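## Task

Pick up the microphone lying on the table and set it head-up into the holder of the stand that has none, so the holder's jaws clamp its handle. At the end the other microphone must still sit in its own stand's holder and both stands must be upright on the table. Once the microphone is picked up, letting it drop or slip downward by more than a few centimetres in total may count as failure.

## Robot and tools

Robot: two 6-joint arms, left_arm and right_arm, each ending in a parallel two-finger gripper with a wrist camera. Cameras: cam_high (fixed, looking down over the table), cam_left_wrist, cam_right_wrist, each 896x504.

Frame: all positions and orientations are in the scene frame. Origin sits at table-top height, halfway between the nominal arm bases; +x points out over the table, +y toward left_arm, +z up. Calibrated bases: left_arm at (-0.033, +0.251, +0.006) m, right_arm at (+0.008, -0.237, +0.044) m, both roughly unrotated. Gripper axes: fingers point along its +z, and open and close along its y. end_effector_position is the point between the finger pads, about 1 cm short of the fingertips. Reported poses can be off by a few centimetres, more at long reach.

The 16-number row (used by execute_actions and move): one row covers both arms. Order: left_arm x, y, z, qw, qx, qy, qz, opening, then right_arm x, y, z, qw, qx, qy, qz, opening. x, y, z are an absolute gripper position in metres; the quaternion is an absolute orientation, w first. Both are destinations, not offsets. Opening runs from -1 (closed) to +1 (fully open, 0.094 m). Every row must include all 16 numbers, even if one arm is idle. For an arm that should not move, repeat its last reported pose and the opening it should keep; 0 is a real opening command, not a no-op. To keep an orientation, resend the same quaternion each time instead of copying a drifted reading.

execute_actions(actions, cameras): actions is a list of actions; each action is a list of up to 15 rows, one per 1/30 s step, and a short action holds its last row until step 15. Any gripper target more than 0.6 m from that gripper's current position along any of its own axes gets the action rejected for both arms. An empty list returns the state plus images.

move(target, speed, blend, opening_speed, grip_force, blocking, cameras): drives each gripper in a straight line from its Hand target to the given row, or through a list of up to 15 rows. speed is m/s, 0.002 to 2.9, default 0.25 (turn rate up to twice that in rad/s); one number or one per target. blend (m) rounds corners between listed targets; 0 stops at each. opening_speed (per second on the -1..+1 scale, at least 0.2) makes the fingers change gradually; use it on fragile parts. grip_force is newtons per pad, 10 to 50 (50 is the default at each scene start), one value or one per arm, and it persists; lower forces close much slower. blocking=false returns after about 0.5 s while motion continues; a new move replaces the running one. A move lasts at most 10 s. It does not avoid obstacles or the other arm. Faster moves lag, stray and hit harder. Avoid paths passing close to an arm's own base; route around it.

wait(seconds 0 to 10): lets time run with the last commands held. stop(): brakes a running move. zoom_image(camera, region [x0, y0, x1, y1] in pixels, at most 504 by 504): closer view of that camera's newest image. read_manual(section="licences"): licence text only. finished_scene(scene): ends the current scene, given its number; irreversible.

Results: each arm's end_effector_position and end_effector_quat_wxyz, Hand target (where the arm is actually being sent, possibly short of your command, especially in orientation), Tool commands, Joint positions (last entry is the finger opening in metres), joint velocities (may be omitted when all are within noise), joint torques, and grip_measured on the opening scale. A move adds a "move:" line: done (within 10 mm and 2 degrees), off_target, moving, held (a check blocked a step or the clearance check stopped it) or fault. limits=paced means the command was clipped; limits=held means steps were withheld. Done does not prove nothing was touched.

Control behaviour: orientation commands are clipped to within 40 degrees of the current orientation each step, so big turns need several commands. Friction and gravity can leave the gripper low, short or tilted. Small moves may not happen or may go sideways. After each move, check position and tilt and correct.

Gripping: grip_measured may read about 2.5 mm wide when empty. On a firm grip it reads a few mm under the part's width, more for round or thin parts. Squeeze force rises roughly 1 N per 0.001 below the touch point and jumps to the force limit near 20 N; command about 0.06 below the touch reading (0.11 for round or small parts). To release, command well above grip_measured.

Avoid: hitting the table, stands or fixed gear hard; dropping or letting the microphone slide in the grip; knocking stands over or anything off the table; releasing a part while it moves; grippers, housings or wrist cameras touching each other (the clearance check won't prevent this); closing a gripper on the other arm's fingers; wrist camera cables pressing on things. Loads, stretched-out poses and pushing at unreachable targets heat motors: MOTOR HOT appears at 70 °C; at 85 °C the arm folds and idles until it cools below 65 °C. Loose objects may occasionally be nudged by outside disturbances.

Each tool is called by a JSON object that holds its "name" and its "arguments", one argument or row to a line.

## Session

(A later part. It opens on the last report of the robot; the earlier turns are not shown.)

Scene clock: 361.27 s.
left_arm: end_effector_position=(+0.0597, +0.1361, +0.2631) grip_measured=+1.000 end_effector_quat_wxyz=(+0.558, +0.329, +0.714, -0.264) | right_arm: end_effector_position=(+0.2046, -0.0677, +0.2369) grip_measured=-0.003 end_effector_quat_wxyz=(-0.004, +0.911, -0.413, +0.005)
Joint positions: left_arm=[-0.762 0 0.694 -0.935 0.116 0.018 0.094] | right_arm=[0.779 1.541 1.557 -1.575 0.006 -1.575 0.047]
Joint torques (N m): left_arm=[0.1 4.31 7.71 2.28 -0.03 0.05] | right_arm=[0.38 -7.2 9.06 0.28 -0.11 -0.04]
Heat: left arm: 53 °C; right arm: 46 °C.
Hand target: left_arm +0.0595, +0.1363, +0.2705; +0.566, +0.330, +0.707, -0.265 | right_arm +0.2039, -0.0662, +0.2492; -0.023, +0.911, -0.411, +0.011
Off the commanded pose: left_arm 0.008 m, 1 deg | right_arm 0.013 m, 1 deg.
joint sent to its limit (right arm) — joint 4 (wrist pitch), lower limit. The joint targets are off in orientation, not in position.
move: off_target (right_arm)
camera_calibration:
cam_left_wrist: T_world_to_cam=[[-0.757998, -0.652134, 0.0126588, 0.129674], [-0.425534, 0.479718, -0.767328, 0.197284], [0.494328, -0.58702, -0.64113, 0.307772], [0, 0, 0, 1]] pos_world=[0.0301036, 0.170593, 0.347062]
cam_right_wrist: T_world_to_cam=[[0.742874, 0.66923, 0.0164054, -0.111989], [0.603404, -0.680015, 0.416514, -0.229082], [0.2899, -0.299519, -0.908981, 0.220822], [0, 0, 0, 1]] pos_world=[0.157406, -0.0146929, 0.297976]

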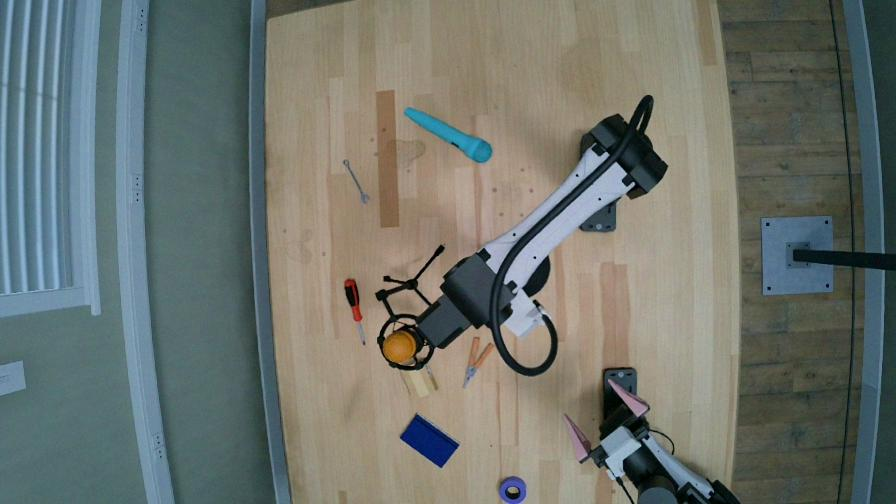

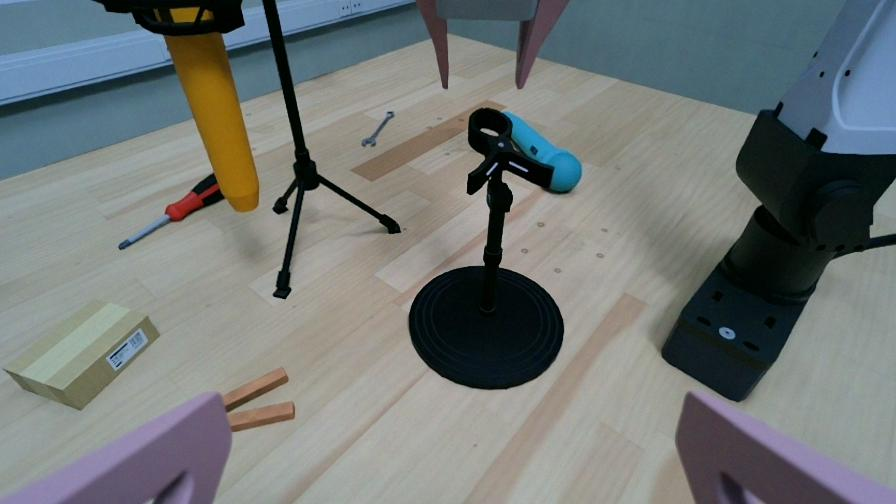

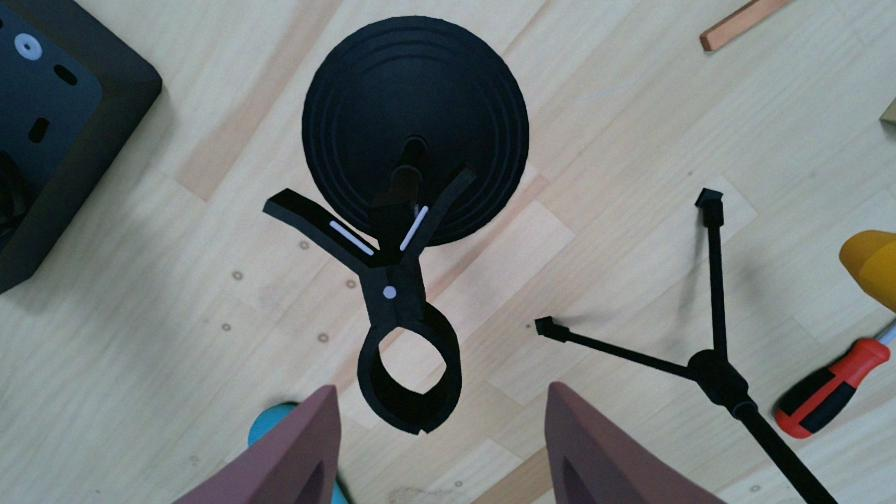

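{"name": "move", "arguments": {
  "target": [
    [0.0596, 0.1361, 0.2706, 0.566, 0.330, 0.707, -0.265, 1.0, 0.25, -0.22, 0.25, 0.0, 0.5736, 0.8192, 0.0, 0.4],
    [0.0596, 0.1361, 0.2706, 0.566, 0.330, 0.707, -0.265, 1.0, 0.3158, -0.3579, 0.12, 0.0, 0.2798, 0.96, 0.0, 0.4]
  ],
  "speed": 0.3,
  "blend": [0.05, 0],
  "cameras": ["cam_high", "cam_right_wrist"]
}}

Scene clock: 399.00 s.
left_arm: end_effector_position=(+0.0597, +0.1361, +0.2632) grip_measured=+1.000 end_effector_quat_wxyz=(+0.558, +0.329, +0.714, -0.264) | right_arm: end_effector_position=(+0.3125, -0.3562, +0.1171) grip_measured=+0.397 end_effector_quat_wxyz=(+0.707, +0.697, +0.118, +0.013)
Joint positions: left_arm=[-0.762 0 0.694 -0.935 0.116 0.018 0.094] | right_arm=[0.251 2.326 1.128 -1.586 1.569 -2.078 0.066]
Joint torques (N m): left_arm=[0.09 4.33 7.71 2.29 -0.01 0.04] | right_arm=[-0.35 -8.62 2.97 -1.02 0.31 -0.1]
Heat: left arm: 55 °C; right arm: 46 °C.
Hand target: left_arm +0.0595, +0.1363, +0.2706; +0.566, +0.330, +0.707, -0.265 | right_arm +0.3152, -0.3572, +0.1195; +0.708, +0.696, +0.117, +0.018
Off the commanded pose: left_arm 0.007 m, 1 deg | right_arm 0.005 m, 144 deg; orientation clipped.
joint read past its limit (right arm) — joint 4 (wrist pitch), lower limit.
joint sent to its limit (right arm) — joint 4 (wrist pitch), lower limit; joint 5 (wrist yaw), upper limit; joint 6 (wrist roll), lower limit. The joint targets are off in orientation, not in position.
move: off_target (right_arm); limits=paced
camera_calibration:
cam_right_wrist: T_world_to_cam=[[-0.160804, -0.0248679, -0.986673, 0.155465], [0.808063, 0.570697, -0.146079, 0.00691796], [0.566724, -0.820784, -0.0716758, -0.375905], [0, 0, 0, 1]] pos_world=[0.232443, -0.308619, 0.127461]
Images, in order (width x height): cam_high 896x504, cam_right_wrist 896x504.

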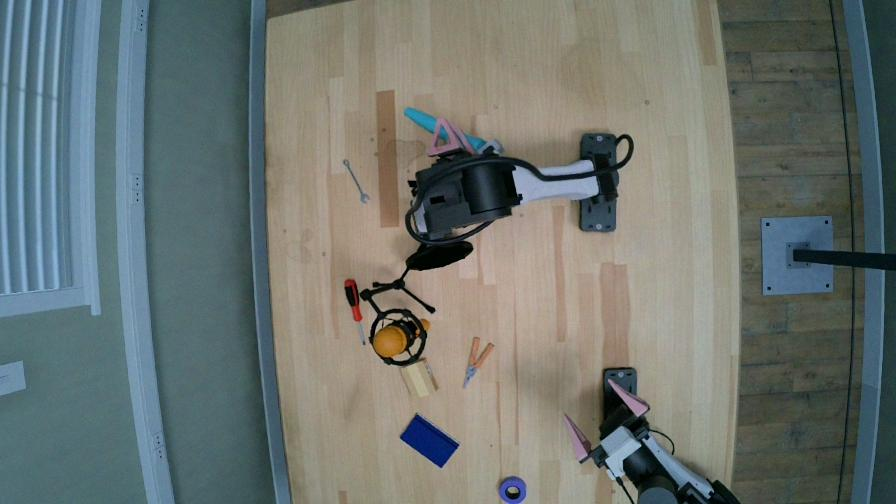

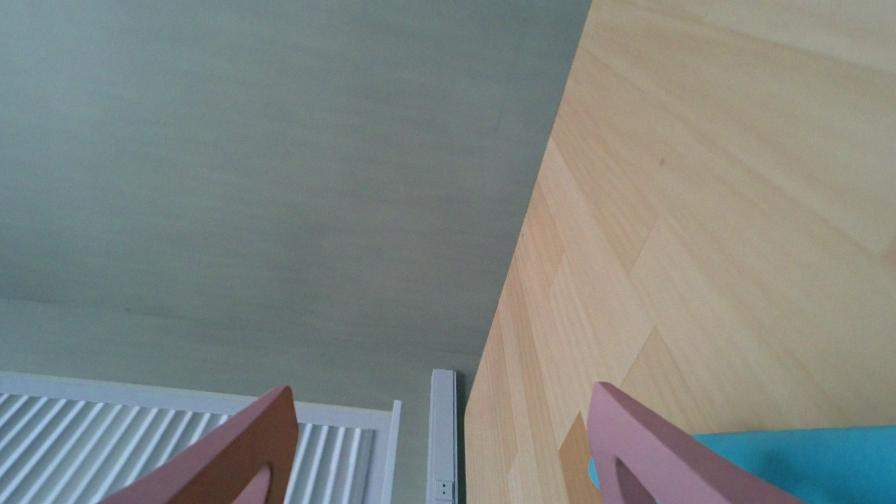

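{"name": "zoom_image", "arguments": {
  "camera": "cam_high",
  "region": [340, 90, 560, 400]
}}

Scaled by 1.626 from the camera's 896x504 image, which has a finer 1280x720 frame.

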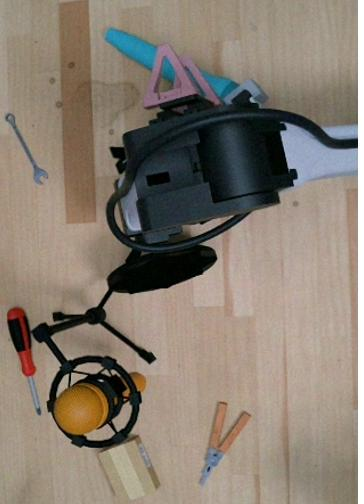

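{"name": "wait", "arguments": {
  "seconds": 0.1,
  "cameras": ["cam_high", "cam_left_wrist", "cam_right_wrist"]
}}

{"name": "zoom_image", "arguments": {
  "camera": "cam_left_wrist",
  "region": [300, 20, 700, 380]
}}

Scene clock: 409.53 s.
left_arm: end_effector_position=(+0.0597, +0.1361, +0.2632) grip_measured=+1.000 end_effector_quat_wxyz=(+0.558, +0.329, +0.714, -0.264) | right_arm: end_effector_position=(+0.3125, -0.3562, +0.1171) grip_measured=+0.397 end_effector_quat_wxyz=(+0.707, +0.697, +0.118, +0.013)
Joint positions: left_arm=[-0.762 0 0.694 -0.935 0.116 0.018 0.094] | right_arm=[0.251 2.326 1.128 -1.586 1.569 -2.078 0.066]
Joint torques (N m): left_arm=[-0.03 4.34 7.84 2.27 -0.01 0.08] | right_arm=[-0.35 -8.65 3 -1.02 0.32 -0.1]
Heat: left arm: 56 °C; right arm: 45 °C.
Hand target: left_arm +0.0595, +0.1363, +0.2706; +0.566, +0.330, +0.707, -0.265 | right_arm +0.3152, -0.3572, +0.1195; +0.708, +0.696, +0.117, +0.018
Tool commands: left_gripper/opening=+1.0 right_gripper/opening=+0.4
Off the commanded pose: left_arm 0.007 m, 1 deg | right_arm 0.005 m, 144 deg; orientation clipped.
joint read past its limit (right arm) — joint 4 (wrist pitch), lower limit.
wait: 0.10 s; at rest from the start
camera_calibration:
cam_left_wrist: T_world_to_cam=[[-0.758, -0.652133, 0.012629, 0.129683], [-0.425312, 0.479492, -0.767591, 0.197485], [0.494516, -0.587205, -0.640815, 0.307753], [0, 0, 0, 1]] pos_world=[0.0301039, 0.170592, 0.347162]
cam_right_wrist: T_world_to_cam=[[-0.160804, -0.0248679, -0.986673, 0.155465], [0.808063, 0.570697, -0.146079, 0.00691796], [0.566724, -0.820784, -0.0716758, -0.375905], [0, 0, 0, 1]] pos_world=[0.232443, -0.308619, 0.127461]

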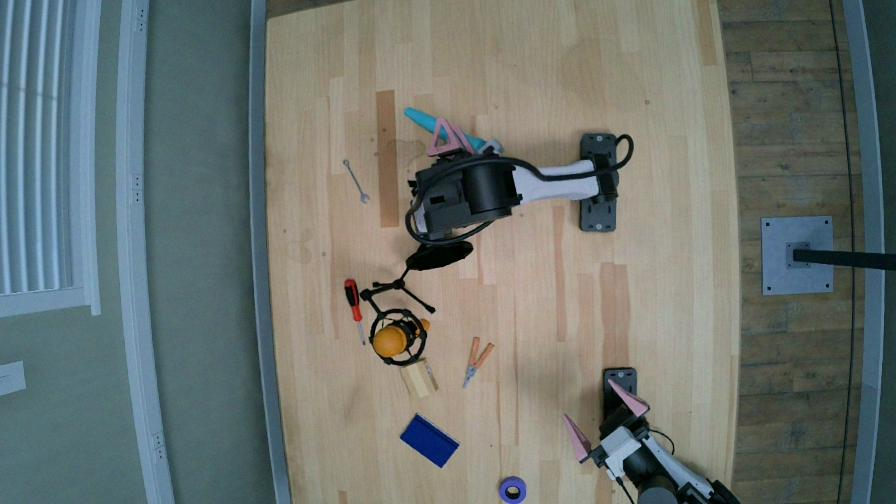

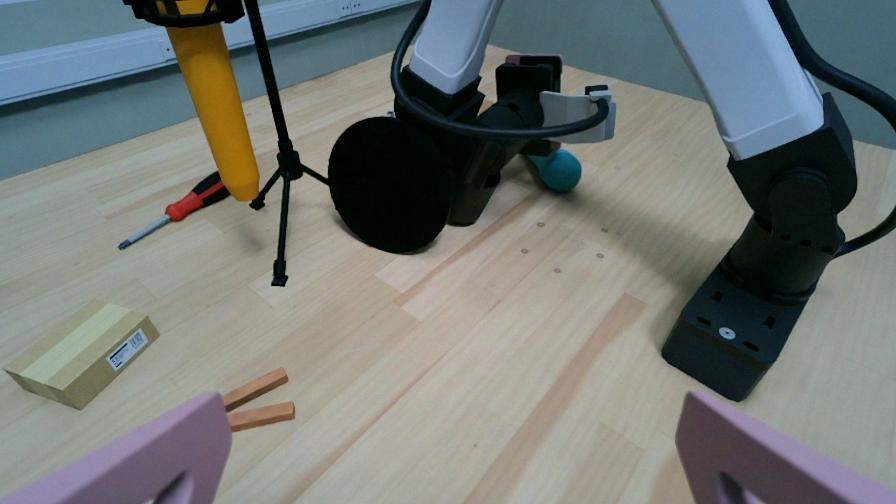

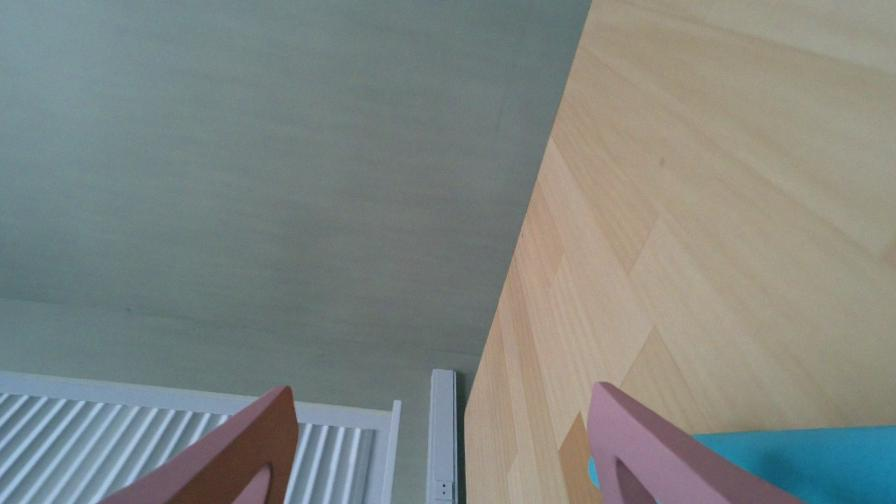

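Scaled by 1.260 from the camera's 896x504 image, which has a finer 1280x720 frame.

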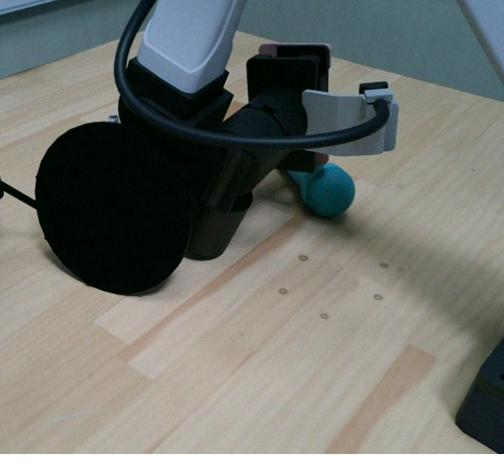

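{"name": "move", "arguments": {
  "target": [0.0596, 0.1361, 0.2706, 0.566, 0.330, 0.707, -0.265, 1.0, 0.305, -0.3562, 0.20, 0.708, 0.696, 0.117, 0.018, 0.4],
  "speed": 0.08,
  "cameras": ["cam_high", "cam_left_wrist"]
}}

{"name": "zoom_image", "arguments": {
  "camera": "cam_high",
  "region": [340, 90, 560, 400]
}}

Scene clock: 416.13 s.
left_arm: end_effector_position=(+0.0597, +0.1361, +0.2632) grip_measured=+1.000 end_effector_quat_wxyz=(+0.558, +0.329, +0.714, -0.264) | right_arm: end_effector_position=(+0.3049, -0.3576, +0.1918) grip_measured=+0.397 end_effector_quat_wxyz=(+0.698, +0.707, +0.022, +0.110)
Joint positions: left_arm=[-0.762 0 0.694 -0.935 0.116 0.018 0.094] | right_arm=[0.251 2.015 1.089 -1.583 1.569 -2.078 0.066]
Joint torques (N m): left_arm=[0.08 4.34 7.77 2.3 -0.01 0.08] | right_arm=[0.69 -9.72 3.08 -0.82 0.45 -0.1]
Heat: left arm: 56 °C; right arm: 44 °C.
Hand target: left_arm +0.0595, +0.1363, +0.2706; +0.566, +0.330, +0.707, -0.265 | right_arm +0.3047, -0.3561, +0.1990; +0.699, +0.705, +0.021, +0.121
Off the commanded pose: left_arm 0.007 m, 1 deg | right_arm 0.008 m, 15 deg.
joint sent to its limit (right arm) — joint 4 (wrist pitch), lower limit; joint 5 (wrist yaw), upper limit; joint 6 (wrist roll), lower limit. The joint targets are off in orientation, not in position.
move: off_target (right_arm)
camera_calibration:
cam_left_wrist: T_world_to_cam=[[-0.758, -0.652133, 0.012629, 0.129683], [-0.425312, 0.479492, -0.767591, 0.197485], [0.494516, -0.587205, -0.640815, 0.307753], [0, 0, 0, 1]] pos_world=[0.0301039, 0.170592, 0.347162]
Images, in order (width x height): cam_high 896x504, cam_left_wrist 896x504.

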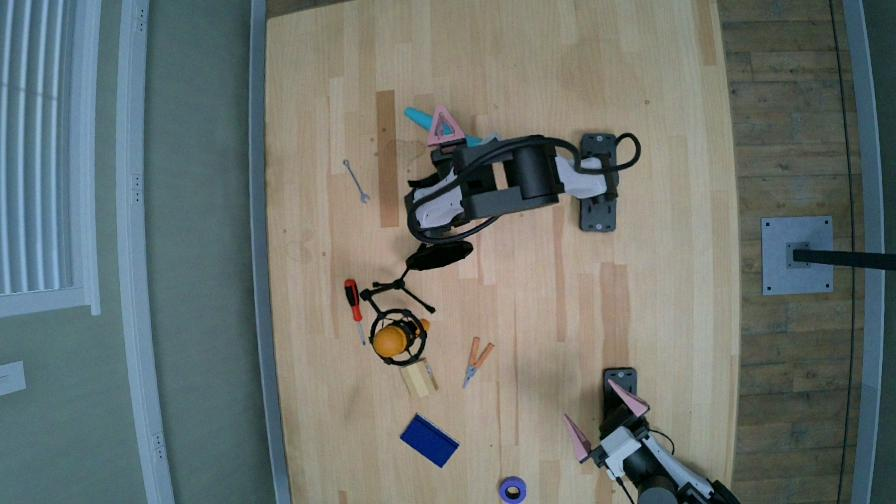

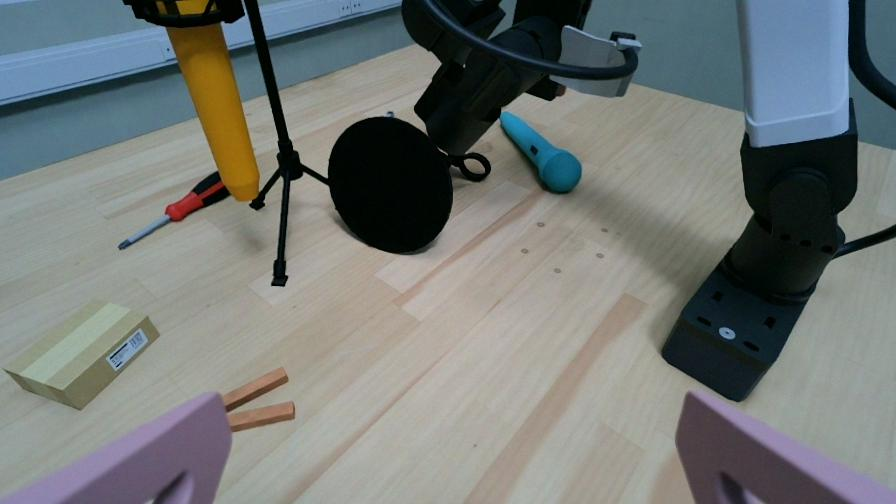

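Scaled by 1.626 from the camera's 896x504 image, which has a finer 1280x720 frame.

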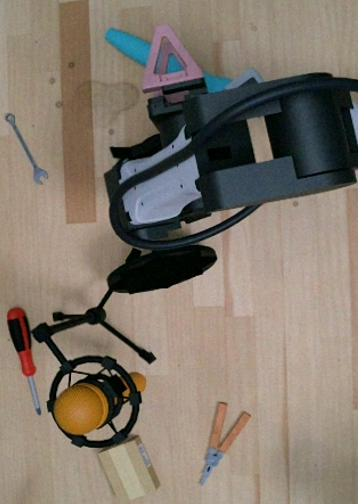

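{"name": "move", "arguments": {
  "target": [
    [0.0596, 0.1361, 0.2706, 0.566, 0.330, 0.707, -0.265, 1.0, 0.29, -0.34, 0.27, 0.568, 0.708, -0.380, 0.178, 0.4],
    [0.0596, 0.1361, 0.2706, 0.566, 0.330, 0.707, -0.265, 1.0, 0.28, -0.33, 0.28, 0.392, 0.532, -0.723, 0.201, 0.4]
  ],
  "speed": 0.3,
  "blend": [0.03, 0],
  "cameras": ["cam_high", "cam_left_wrist"]
}}

Scene clock: 467.60 s.
left_arm: end_effector_position=(+0.0597, +0.1361, +0.2632) grip_measured=+1.000 end_effector_quat_wxyz=(+0.558, +0.329, +0.714, -0.264) | right_arm: end_effector_position=(+0.2797, -0.3293, +0.2666) grip_measured=+0.397 end_effector_quat_wxyz=(+0.262, +0.622, -0.672, +0.305)
Joint positions: left_arm=[-0.762 0 0.694 -0.935 0.116 0.018 0.094] | right_arm=[0.196 1.598 1.506 -1.582 0.822 -1.316 0.066]
Joint torques (N m): left_arm=[0.02 4.29 7.77 2.28 -0.03 0.05] | right_arm=[-0.47 -8.01 9.25 0.17 0.35 0.02]
Heat: left arm: 57 °C; right arm: 46 °C.
Hand target: left_arm +0.0595, +0.1363, +0.2706; +0.566, +0.330, +0.707, -0.265 | right_arm +0.2798, -0.3306, +0.2793; +0.241, +0.611, -0.684, +0.317
Off the commanded pose: left_arm 0.007 m, 1 deg | right_arm 0.013 m, 22 deg.
joint sent to its limit (right arm) — joint 4 (wrist pitch), lower limit. The joint targets are off in orientation, not in position.
move: off_target (right_arm)
camera_calibration:
cam_left_wrist: T_world_to_cam=[[-0.758, -0.652133, 0.012629, 0.129683], [-0.425312, 0.479492, -0.767591, 0.197485], [0.494516, -0.587205, -0.640815, 0.307753], [0, 0, 0, 1]] pos_world=[0.0301039, 0.170592, 0.347162]
Images, in order (width x height): cam_high 896x504, cam_left_wrist 896x504.

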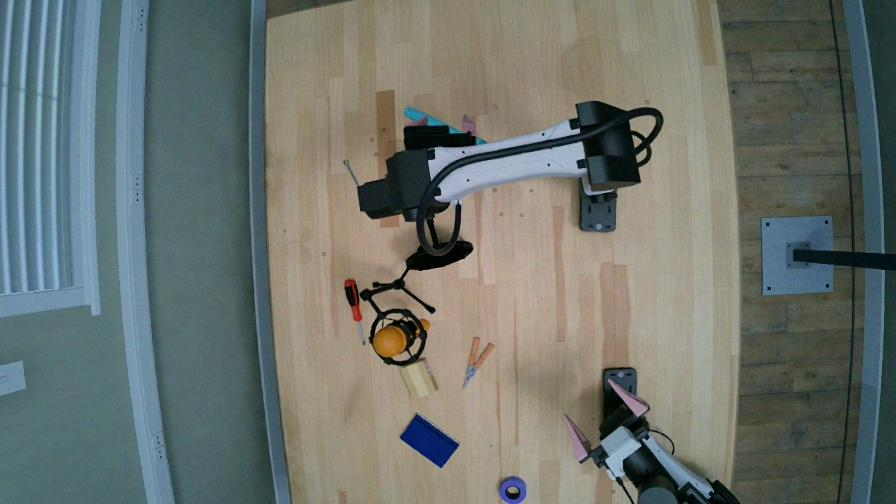

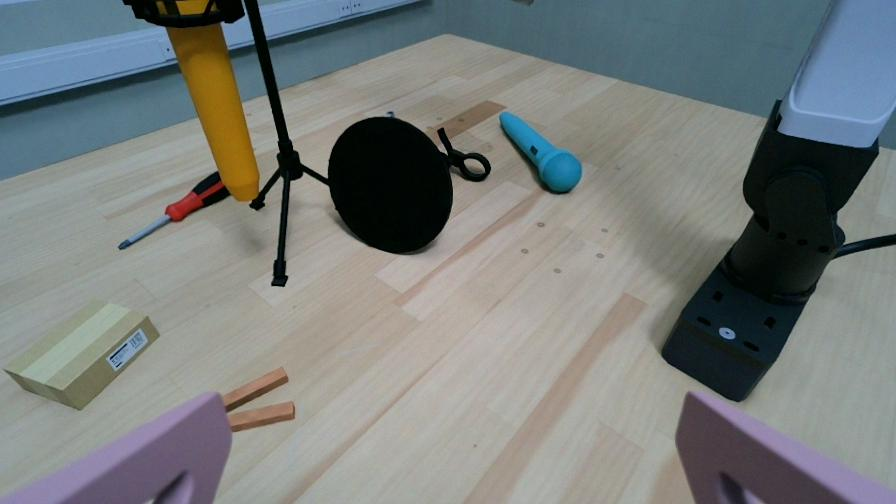

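{"name": "move", "arguments": {
  "target": [
    [0.215, 0.2738, 0.155, 0.631, -0.193, 0.751, -0.014, 1.0, 0.28, -0.30, 0.27, 0.183, 0.210, -0.951, 0.137, 0.4],
    [0.215, 0.2738, 0.155, 0.631, -0.193, 0.751, -0.014, 1.0, 0.27, -0.25, 0.25, 0.0, 0.1305, -0.9914, 0.0, 0.4]
  ],
  "speed": 0.3,
  "blend": [0.03, 0],
  "cameras": ["cam_high", "cam_right_wrist"]
}}

Scene clock: 641.57 s.
left_arm: end_effector_position=(+0.2142, +0.2702, +0.1605) grip_measured=+1.000 end_effector_quat_wxyz=(+0.634, -0.184, +0.751, -0.019) | right_arm: end_effector_position=(+0.2747, -0.2505, +0.2452) grip_measured=+0.397 end_effector_quat_wxyz=(+0.017, -0.138, +0.990, -0.010)
Joint positions: left_arm=[-0.204 0.185 0.113 -0.142 -0.399 -0.355 0.094] | right_arm=[0.021 1.554 1.603 -1.582 0.013 -0.319 0.066]
Joint torques (N m): left_arm=[0.69 2.25 7.88 2.23 -0.16 -0.07] | right_arm=[-0.5 -7.66 5.39 0.45 -0.11 0.04]
Heat: left arm: 58 °C; right arm: 48 °C.
Hand target: left_arm +0.2146, +0.2738, +0.1551; +0.631, -0.193, +0.751, -0.014 | right_arm +0.2702, -0.2500, +0.2493; +0.025, -0.131, +0.991, -0.005
Off the commanded pose: left_arm 0.007 m, 1 deg | right_arm 0.007 m, 2 deg.
shoulder posture changed (left arm): the wrist came as close to joint 1's axis as it can, and the arm is now in the other of its two shoulder postures.
joint sent to its limit (right arm) — joint 4 (wrist pitch), lower limit. The joint targets are off in orientation, not in position.
move: done
camera_calibration:
cam_right_wrist: T_world_to_cam=[[0.285346, -0.957964, 0.0296924, -0.327073], [-0.888848, -0.252916, 0.382077, 0.126111], [-0.358506, -0.135416, -0.923653, 0.376143], [0, 0, 0, 1]] pos_world=[0.340272, -0.230492, 0.308953]
Images, in order (width x height): cam_high 896x504, cam_right_wrist 896x504.

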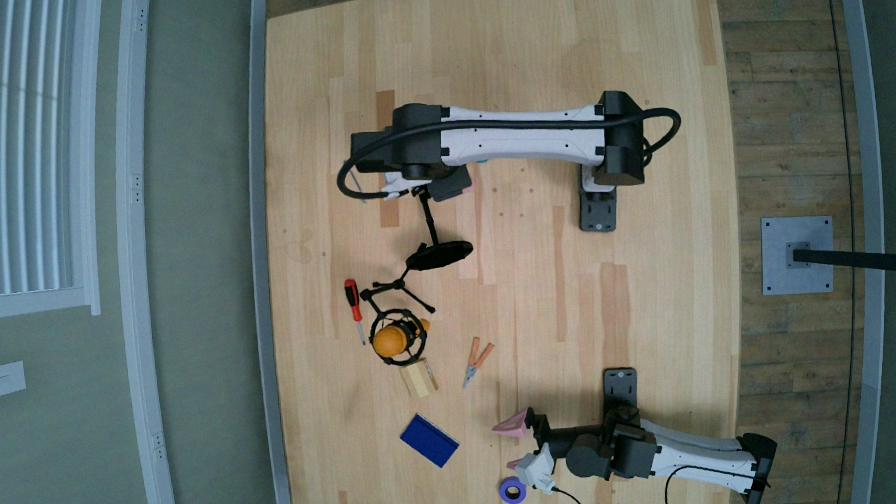

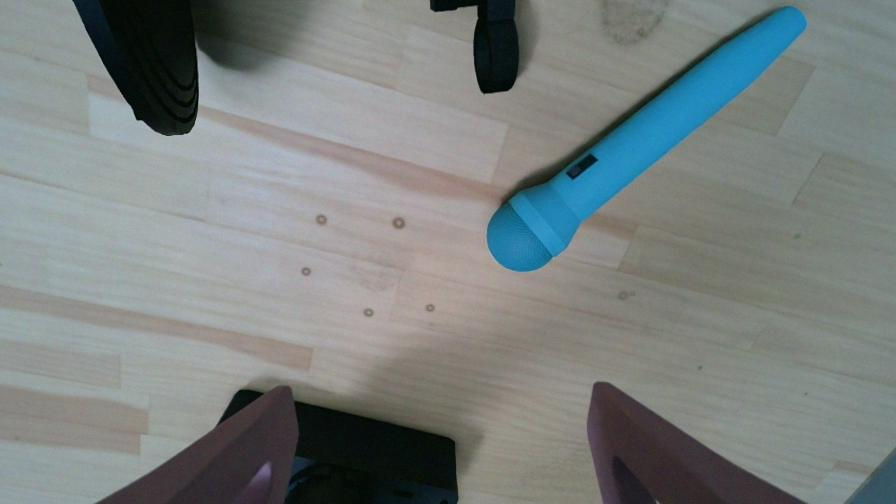

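{"name": "move", "arguments": {
  "target": [0.215, 0.2738, 0.155, 0.631, -0.193, 0.751, -0.014, 1.0, 0.37, -0.20, 0.26, 0.0, 0.1305, -0.9914, 0.0, 0.4],
  "speed": 0.2,
  "cameras": ["cam_right_wrist"]
}}

Scene clock: 646.83 s.
left_arm: end_effector_position=(+0.2142, +0.2703, +0.1605) grip_measured=+1.000 end_effector_quat_wxyz=(+0.634, -0.184, +0.751, -0.019) | right_arm: end_effector_position=(+0.3659, -0.2036, +0.2516) grip_measured=+0.397 end_effector_quat_wxyz=(+0.053, -0.132, +0.990, -0.008)
Joint positions: left_arm=[-0.204 0.185 0.113 -0.142 -0.399 -0.356 0.094] | right_arm=[0.162 1.866 1.984 -1.583 0.011 -0.168 0.066]
Joint torques (N m): left_arm=[0.8 2.33 7.88 2.22 -0.16 -0.06] | right_arm=[0.55 -8.2 9.28 0.58 -0.09 0.06]
Heat: left arm: 57 °C; right arm: 47 °C.
Hand target: left_arm +0.2146, +0.2737, +0.1550; +0.631, -0.193, +0.751, -0.014 | right_arm +0.3696, -0.2000, +0.2593; +0.067, -0.131, +0.989, -0.003
Off the commanded pose: left_arm 0.007 m, 1 deg | right_arm 0.010 m, 6 deg.
joint sent to its limit (right arm) — joint 4 (wrist pitch), lower limit. The joint targets are off in orientation, not in position.
move: off_target (right_arm)
camera_calibration:
cam_right_wrist: T_world_to_cam=[[0.274393, -0.960976, 0.0351082, -0.306324], [-0.915411, -0.249853, 0.315587, 0.243659], [-0.2945, -0.118733, -0.948247, 0.407338], [0, 0, 0, 1]] pos_world=[0.427062, -0.185126, 0.320116]
Images, in order (width x height): cam_right_wrist 896x504.

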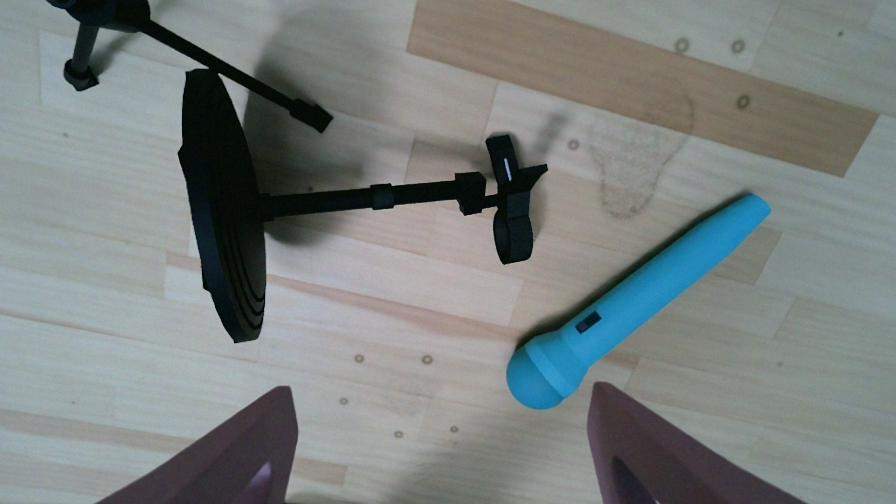

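{"name": "move", "arguments": {
  "target": [
    [0.215, 0.2738, 0.155, 0.631, -0.193, 0.751, -0.014, 1.0, 0.30, -0.20, 0.24, 0.1817, 0.3426, 0.8977, 0.2084, 0.0],
    [0.215, 0.2738, 0.155, 0.631, -0.193, 0.751, -0.014, 1.0, 0.300, -0.181, 0.125, 0.1768, 0.5857, 0.6916, 0.3838, 0.0]
  ],
  "speed": 0.3,
  "blend": [0.02, 0],
  "cameras": ["cam_high", "cam_right_wrist"]
}}

Scene clock: 696.77 s.
left_arm: end_effector_position=(+0.2142, +0.2704, +0.1605) grip_measured=+1.000 end_effector_quat_wxyz=(+0.634, -0.185, +0.751, -0.019) | right_arm: end_effector_position=(+0.2977, -0.1804, +0.1241) grip_measured=+0.003 end_effector_quat_wxyz=(+0.166, +0.587, +0.694, +0.382)
Joint positions: left_arm=[-0.204 0.185 0.113 -0.142 -0.4 -0.356 0.094] | right_arm=[0.053 1.03 0.406 -0.144 -0.35 1.542 0.047]
Joint torques (N m): left_arm=[0.8 2.21 7.79 2.24 -0.18 -0.06] | right_arm=[0.84 -1.85 6.34 1.81 0.05 -0.01]
Heat: left arm: 54 °C; right arm: 48 °C.
Hand target: left_arm +0.2146, +0.2738, +0.1550; +0.631, -0.193, +0.751, -0.014 | right_arm +0.3000, -0.1810, +0.1252; +0.177, +0.586, +0.692, +0.384
Off the commanded pose: left_arm 0.007 m, 1 deg | right_arm 0.003 m, 1 deg.
move: done
camera_calibration:
cam_right_wrist: T_world_to_cam=[[-0.687171, -0.0343576, -0.725683, 0.286904], [-0.520015, 0.720801, 0.458291, 0.267014], [0.507327, 0.69229, -0.51318, 0.122602], [0, 0, 0, 1]] pos_world=[0.273804, -0.267483, 0.148748]
Images, in order (width x height): cam_high 896x504, cam_right_wrist 896x504.

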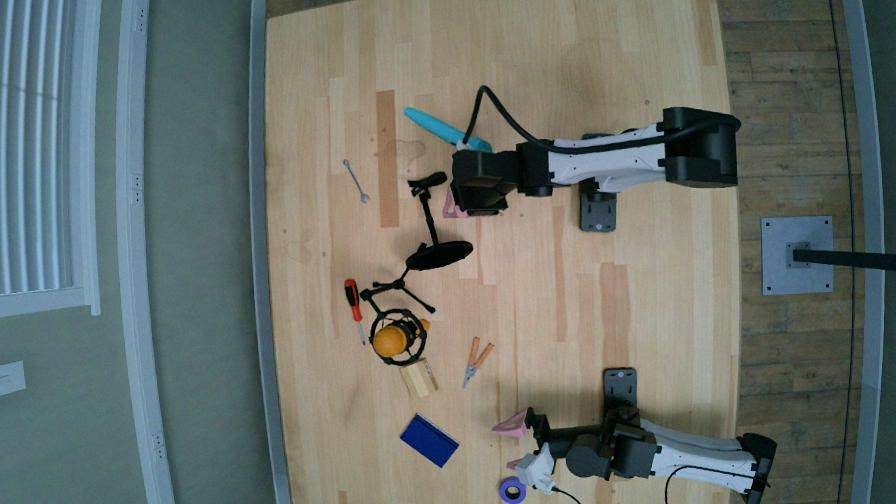

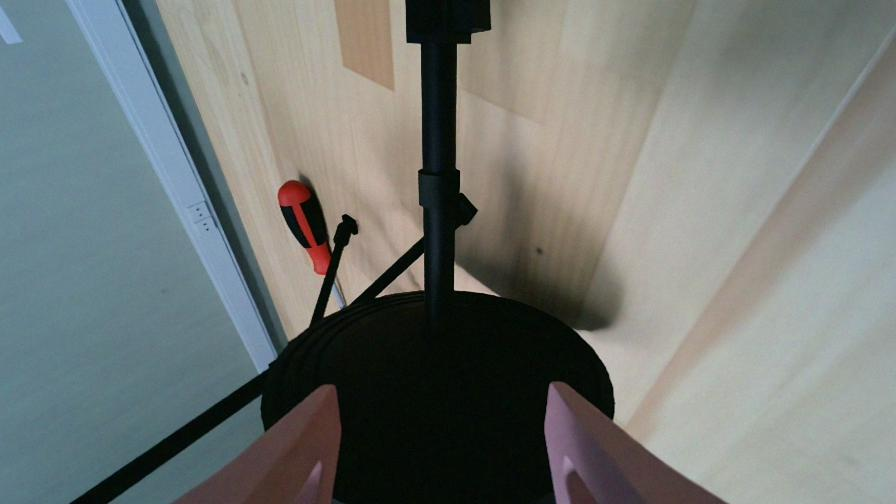

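{"name": "move", "arguments": {
  "target": [0.215, 0.2738, 0.155, 0.631, -0.193, 0.751, -0.014, 1.0, 0.349, -0.1648, 0.0835, 0.1768, 0.5857, 0.6916, 0.3838, 0.0],
  "speed": 0.12,
  "cameras": ["cam_right_wrist"]
}}

Scene clock: 714.43 s.
left_arm: end_effector_position=(+0.2142, +0.2704, +0.1605) grip_measured=+1.000 end_effector_quat_wxyz=(+0.634, -0.185, +0.751, -0.019) | right_arm: end_effector_position=(+0.3366, -0.1648, +0.0737) grip_measured=+0.003 end_effector_quat_wxyz=(+0.157, +0.591, +0.696, +0.375)
Joint positions: left_arm=[-0.204 0.185 0.113 -0.142 -0.4 -0.356 0.094] | right_arm=[0.127 1.418 0.406 0.236 -0.297 1.597 0.047]
Joint torques (N m): left_arm=[0.77 2.29 7.87 2.24 -0.15 -0.09] | right_arm=[0.81 -3.3 8.14 1.85 0.1 -0.03]
Heat: left arm: 54 °C; right arm: 46 °C.
Hand target: left_arm +0.2146, +0.2738, +0.1550; +0.631, -0.193, +0.751, -0.014 | right_arm +0.3483, -0.1649, +0.0840; +0.177, +0.586, +0.691, +0.384
Off the commanded pose: left_arm 0.007 m, 1 deg | right_arm 0.016 m, 3 deg.
move: off_target (right_arm)
camera_calibration:
cam_right_wrist: T_world_to_cam=[[-0.705473, -0.0344998, -0.707897, 0.282497], [-0.508419, 0.720512, 0.471564, 0.29413], [0.493779, 0.692584, -0.525842, 0.0719095], [0, 0, 0, 1]] pos_world=[0.313327, -0.251981, 0.0990907]
Images, in order (width x height): cam_right_wrist 896x504.

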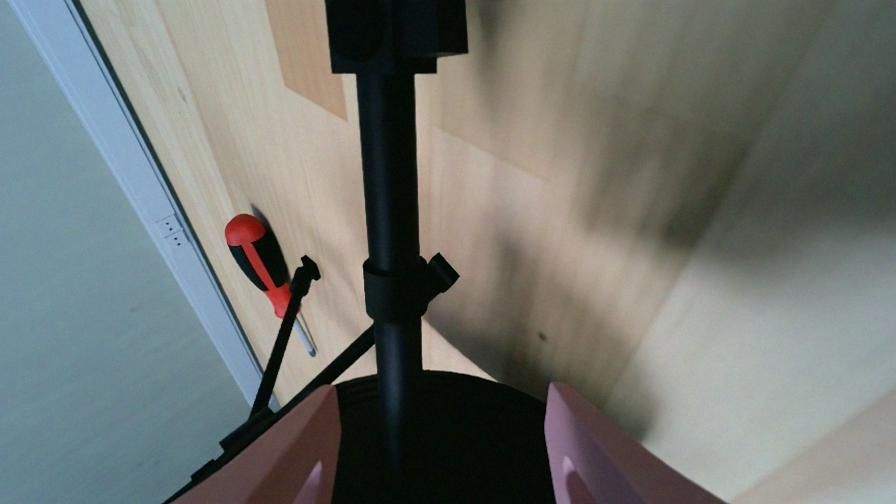

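{"name": "move", "arguments": {
  "target": [0.215, 0.2738, 0.155, 0.631, -0.193, 0.751, -0.014, 1.0, 0.376, -0.154, 0.071, 0.186, 0.581, 0.688, 0.393, 0.0],
  "speed": 0.1,
  "cameras": ["cam_right_wrist"]
}}

Scene clock: 722.93 s.
left_arm: end_effector_position=(+0.2142, +0.2704, +0.1605) grip_measured=+1.000 end_effector_quat_wxyz=(+0.634, -0.185, +0.751, -0.019) | right_arm: end_effector_position=(+0.3611, -0.1547, +0.0595) grip_measured=+0.003 end_effector_quat_wxyz=(+0.164, +0.588, +0.694, +0.381)
Joint positions: left_arm=[-0.204 0.185 0.113 -0.142 -0.4 -0.356 0.094] | right_arm=[0.164 1.589 0.451 0.391 -0.269 1.625 0.047]
Joint torques (N m): left_arm=[0.81 2.25 7.82 2.24 -0.15 -0.08] | right_arm=[0.81 -4.4 8.17 1.86 0.11 -0.04]
Heat: left arm: 54 °C; right arm: 46 °C.
Hand target: left_arm +0.2146, +0.2738, +0.1550; +0.631, -0.193, +0.751, -0.014 | right_arm +0.3751, -0.1541, +0.0715; +0.186, +0.581, +0.688, +0.393
Off the commanded pose: left_arm 0.007 m, 1 deg | right_arm 0.019 m, 3 deg.
move: off_target (right_arm)
camera_calibration:
cam_right_wrist: T_world_to_cam=[[-0.690631, -0.0321514, -0.722492, 0.28596], [-0.517113, 0.720359, 0.462252, 0.309763], [0.505592, 0.692856, -0.514128, 0.0403144], [0, 0, 0, 1]] pos_world=[0.337293, -0.241879, 0.0841419]
Images, in order (width x height): cam_right_wrist 896x504.

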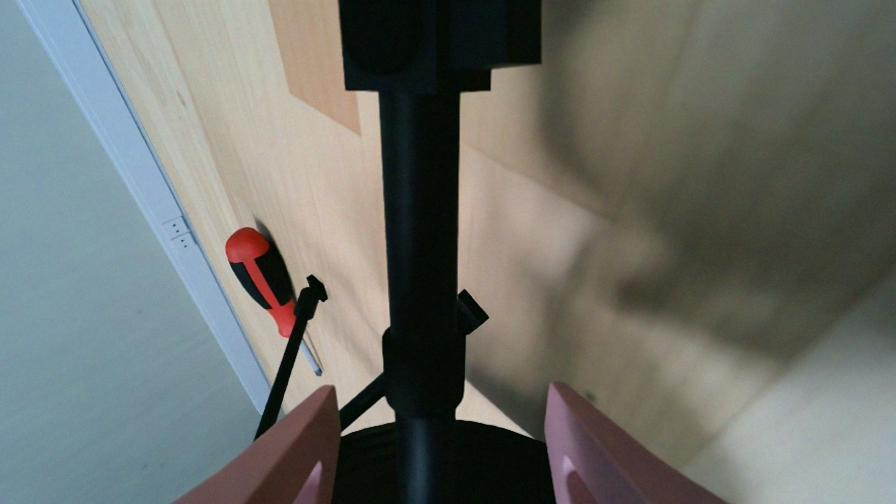

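{"name": "move", "arguments": {
  "target": [
    [0.215, 0.2738, 0.155, 0.631, -0.193, 0.751, -0.014, 1.0, 0.380, -0.1535, 0.076, 0.188, 0.580, 0.687, 0.394, 0.0],
    [0.215, 0.2738, 0.155, 0.631, -0.193, 0.751, -0.014, 1.0, 0.380, -0.1535, 0.076, 0.188, 0.580, 0.687, 0.394, -0.95]
  ],
  "speed": 0.1,
  "opening_speed": 0.5,
  "cameras": ["cam_right_wrist"]
}}

Scene clock: 734.90 s.
left_arm: end_effector_position=(+0.2142, +0.2704, +0.1605) grip_measured=+1.000 end_effector_quat_wxyz=(+0.634, -0.185, +0.751, -0.019) | right_arm: end_effector_position=(+0.3653, -0.1551, +0.0626) grip_measured=-0.734 end_effector_quat_wxyz=(+0.166, +0.589, +0.693, +0.380)
Joint positions: left_arm=[-0.204 0.185 0.113 -0.142 -0.4 -0.356 0.094] | right_arm=[0.164 1.589 0.471 0.371 -0.265 1.626 0.012]
Joint torques (N m): left_arm=[0.79 2.28 7.86 2.23 -0.19 -0.08] | right_arm=[0.94 -5 8.14 1.89 0.11 -0.04]
Heat: left arm: 54 °C; right arm: 46 °C.
Hand target: left_arm +0.2146, +0.2738, +0.1550; +0.631, -0.193, +0.751, -0.014 | right_arm +0.3791, -0.1536, +0.0765; +0.188, +0.580, +0.687, +0.394
Off the commanded pose: left_arm 0.007 m, 1 deg | right_arm 0.020 m, 3 deg.
move: off_target (right_arm); target 2's new opening was sent with right_arm's hand 0.015 m and 2 deg from that target
camera_calibration:
cam_right_wrist: T_world_to_cam=[[-0.690534, -0.0310567, -0.722633, 0.29114], [-0.514338, 0.723528, 0.460395, 0.310297], [0.508547, 0.689596, -0.515594, 0.0386141], [0, 0, 0, 1]] pos_world=[0.341003, -0.242095, 0.0874374]
Images, in order (width x height): cam_right_wrist 896x504.

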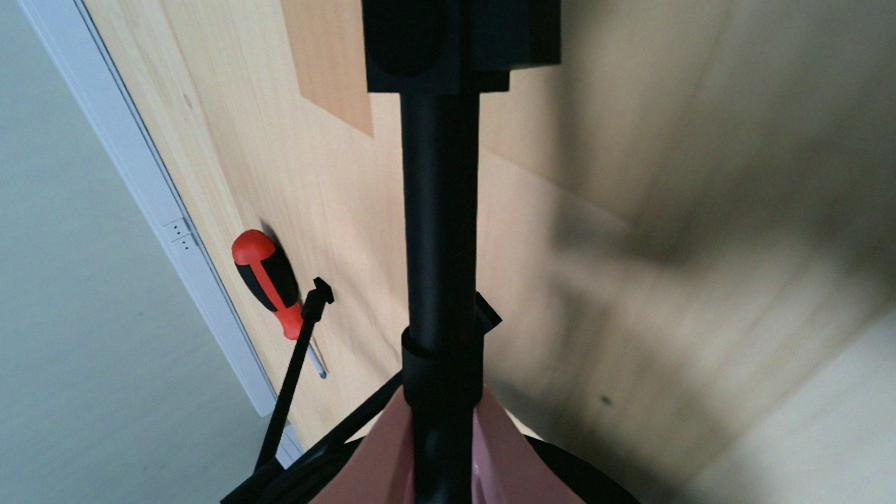

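{"name": "move", "arguments": {
  "target": [0.215, 0.2738, 0.155, 0.631, -0.193, 0.751, -0.014, 1.0, 0.374, -0.165, 0.14, 0.188, 0.580, 0.687, 0.394, -0.95],
  "speed": 0.08,
  "cameras": ["cam_high", "cam_right_wrist"]
}}

Scene clock: 751.27 s.
left_arm: end_effector_position=(+0.2142, +0.2704, +0.1605) grip_measured=+1.000 end_effector_quat_wxyz=(+0.634, -0.185, +0.751, -0.019) | right_arm: end_effector_position=(+0.3505, -0.1672, +0.1030) grip_measured=-0.735 end_effector_quat_wxyz=(+0.151, +0.605, +0.699, +0.349)
Joint positions: left_arm=[-0.204 0.185 0.113 -0.142 -0.4 -0.356 0.094] | right_arm=[0.135 1.378 0.572 -0.021 -0.262 1.601 0.012]
Joint torques (N m): left_arm=[0.83 2.25 7.84 2.22 -0.16 -0.08] | right_arm=[-0.49 -7.49 10.81 1.99 -0.23 -0.1]
Heat: left arm: 54 °C; right arm: 46 °C.
Hand target: left_arm +0.2146, +0.2738, +0.1550; +0.631, -0.193, +0.751, -0.014 | right_arm +0.3716, -0.1654, +0.1406; +0.189, +0.580, +0.688, +0.394
Off the commanded pose: left_arm 0.007 m, 1 deg | right_arm 0.044 m, 7 deg.
move: off_target (right_arm)
camera_calibration:
cam_right_wrist: T_world_to_cam=[[-0.74057, -0.0382016, -0.670893, 0.320879], [-0.470469, 0.742343, 0.47706, 0.278973], [0.479808, 0.66893, -0.567729, 0.0872561], [0, 0, 0, 1]] pos_world=[0.327015, -0.253204, 0.131727]
Images, in order (width x height): cam_high 896x504, cam_right_wrist 896x504.

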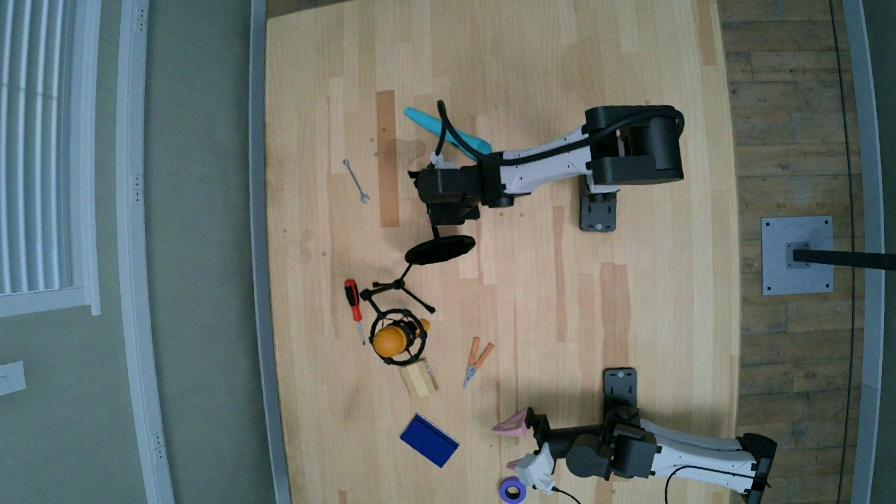

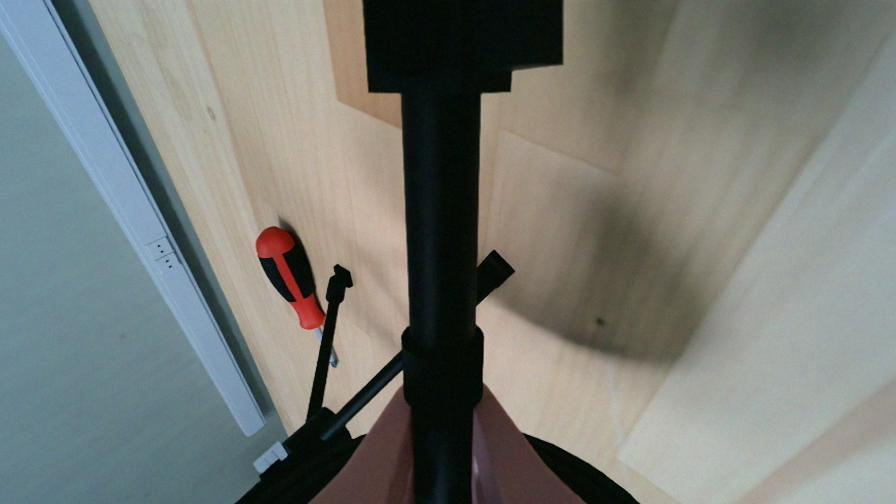

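{"name": "move", "arguments": {
  "target": [
    [0.215, 0.2738, 0.155, 0.631, -0.193, 0.751, -0.014, 1.0, 0.375, -0.190, 0.185, 0.189, 0.580, 0.688, 0.394, -0.95],
    [0.215, 0.2738, 0.155, 0.631, -0.193, 0.751, -0.014, 1.0, 0.380, -0.210, 0.19, 0.3828, 0.2789, 0.8254, 0.3070, -0.95]
  ],
  "speed": 0.18,
  "blend": [0.02, 0],
  "cameras": ["cam_high", "cam_right_wrist"]
}}

Scene clock: 761.33 s.
left_arm: end_effector_position=(+0.2142, +0.2704, +0.1605) grip_measured=+1.000 end_effector_quat_wxyz=(+0.634, -0.185, +0.751, -0.019) | right_arm: end_effector_position=(+0.3681, -0.2099, +0.1638) grip_measured=-0.735 end_effector_quat_wxyz=(+0.336, +0.302, +0.844, +0.288)
Joint positions: left_arm=[-0.204 0.185 0.113 -0.142 -0.4 -0.356 0.094] | right_arm=[-0.033 1.264 0.654 -0.097 -0.361 0.759 0.012]
Joint torques (N m): left_arm=[0.92 2.28 7.8 2.25 -0.17 -0.06] | right_arm=[-0.51 -6.54 7.47 2.4 -0.3 -0.13]
Heat: left arm: 54 °C; right arm: 47 °C.
Hand target: left_arm +0.2146, +0.2738, +0.1550; +0.631, -0.193, +0.751, -0.014 | right_arm +0.3784, -0.2100, +0.1904; +0.382, +0.279, +0.826, +0.306
Off the commanded pose: left_arm 0.007 m, 1 deg | right_arm 0.029 m, 7 deg.
move: off_target (right_arm)
camera_calibration:
cam_right_wrist: T_world_to_cam=[[-0.311866, -0.662441, -0.68111, 0.0858178], [-0.846929, 0.518735, -0.116726, 0.478814], [0.43064, 0.540449, -0.722817, 0.158396], [0, 0, 0, 1]] pos_world=[0.364073, -0.277134, 0.228833]
Images, in order (width x height): cam_high 896x504, cam_right_wrist 896x504.

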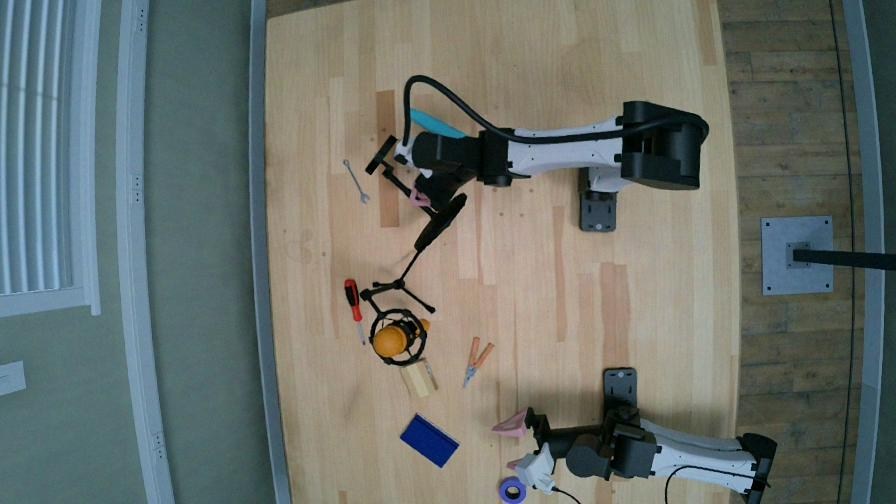

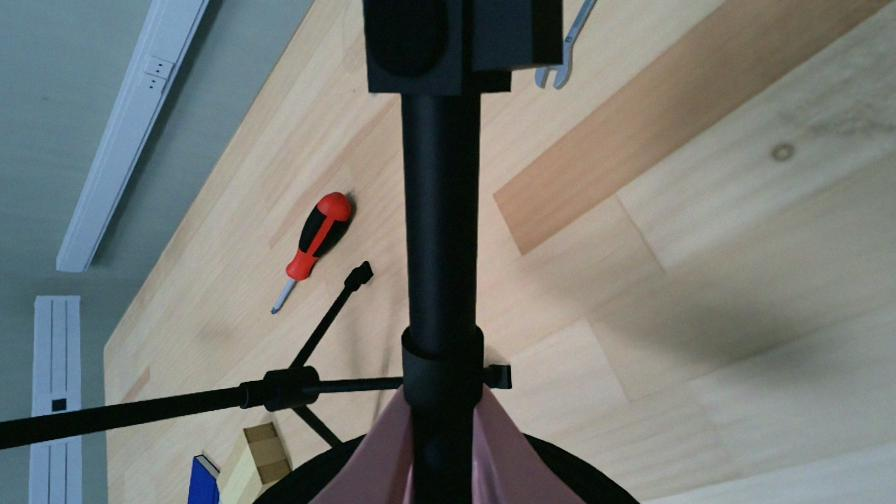

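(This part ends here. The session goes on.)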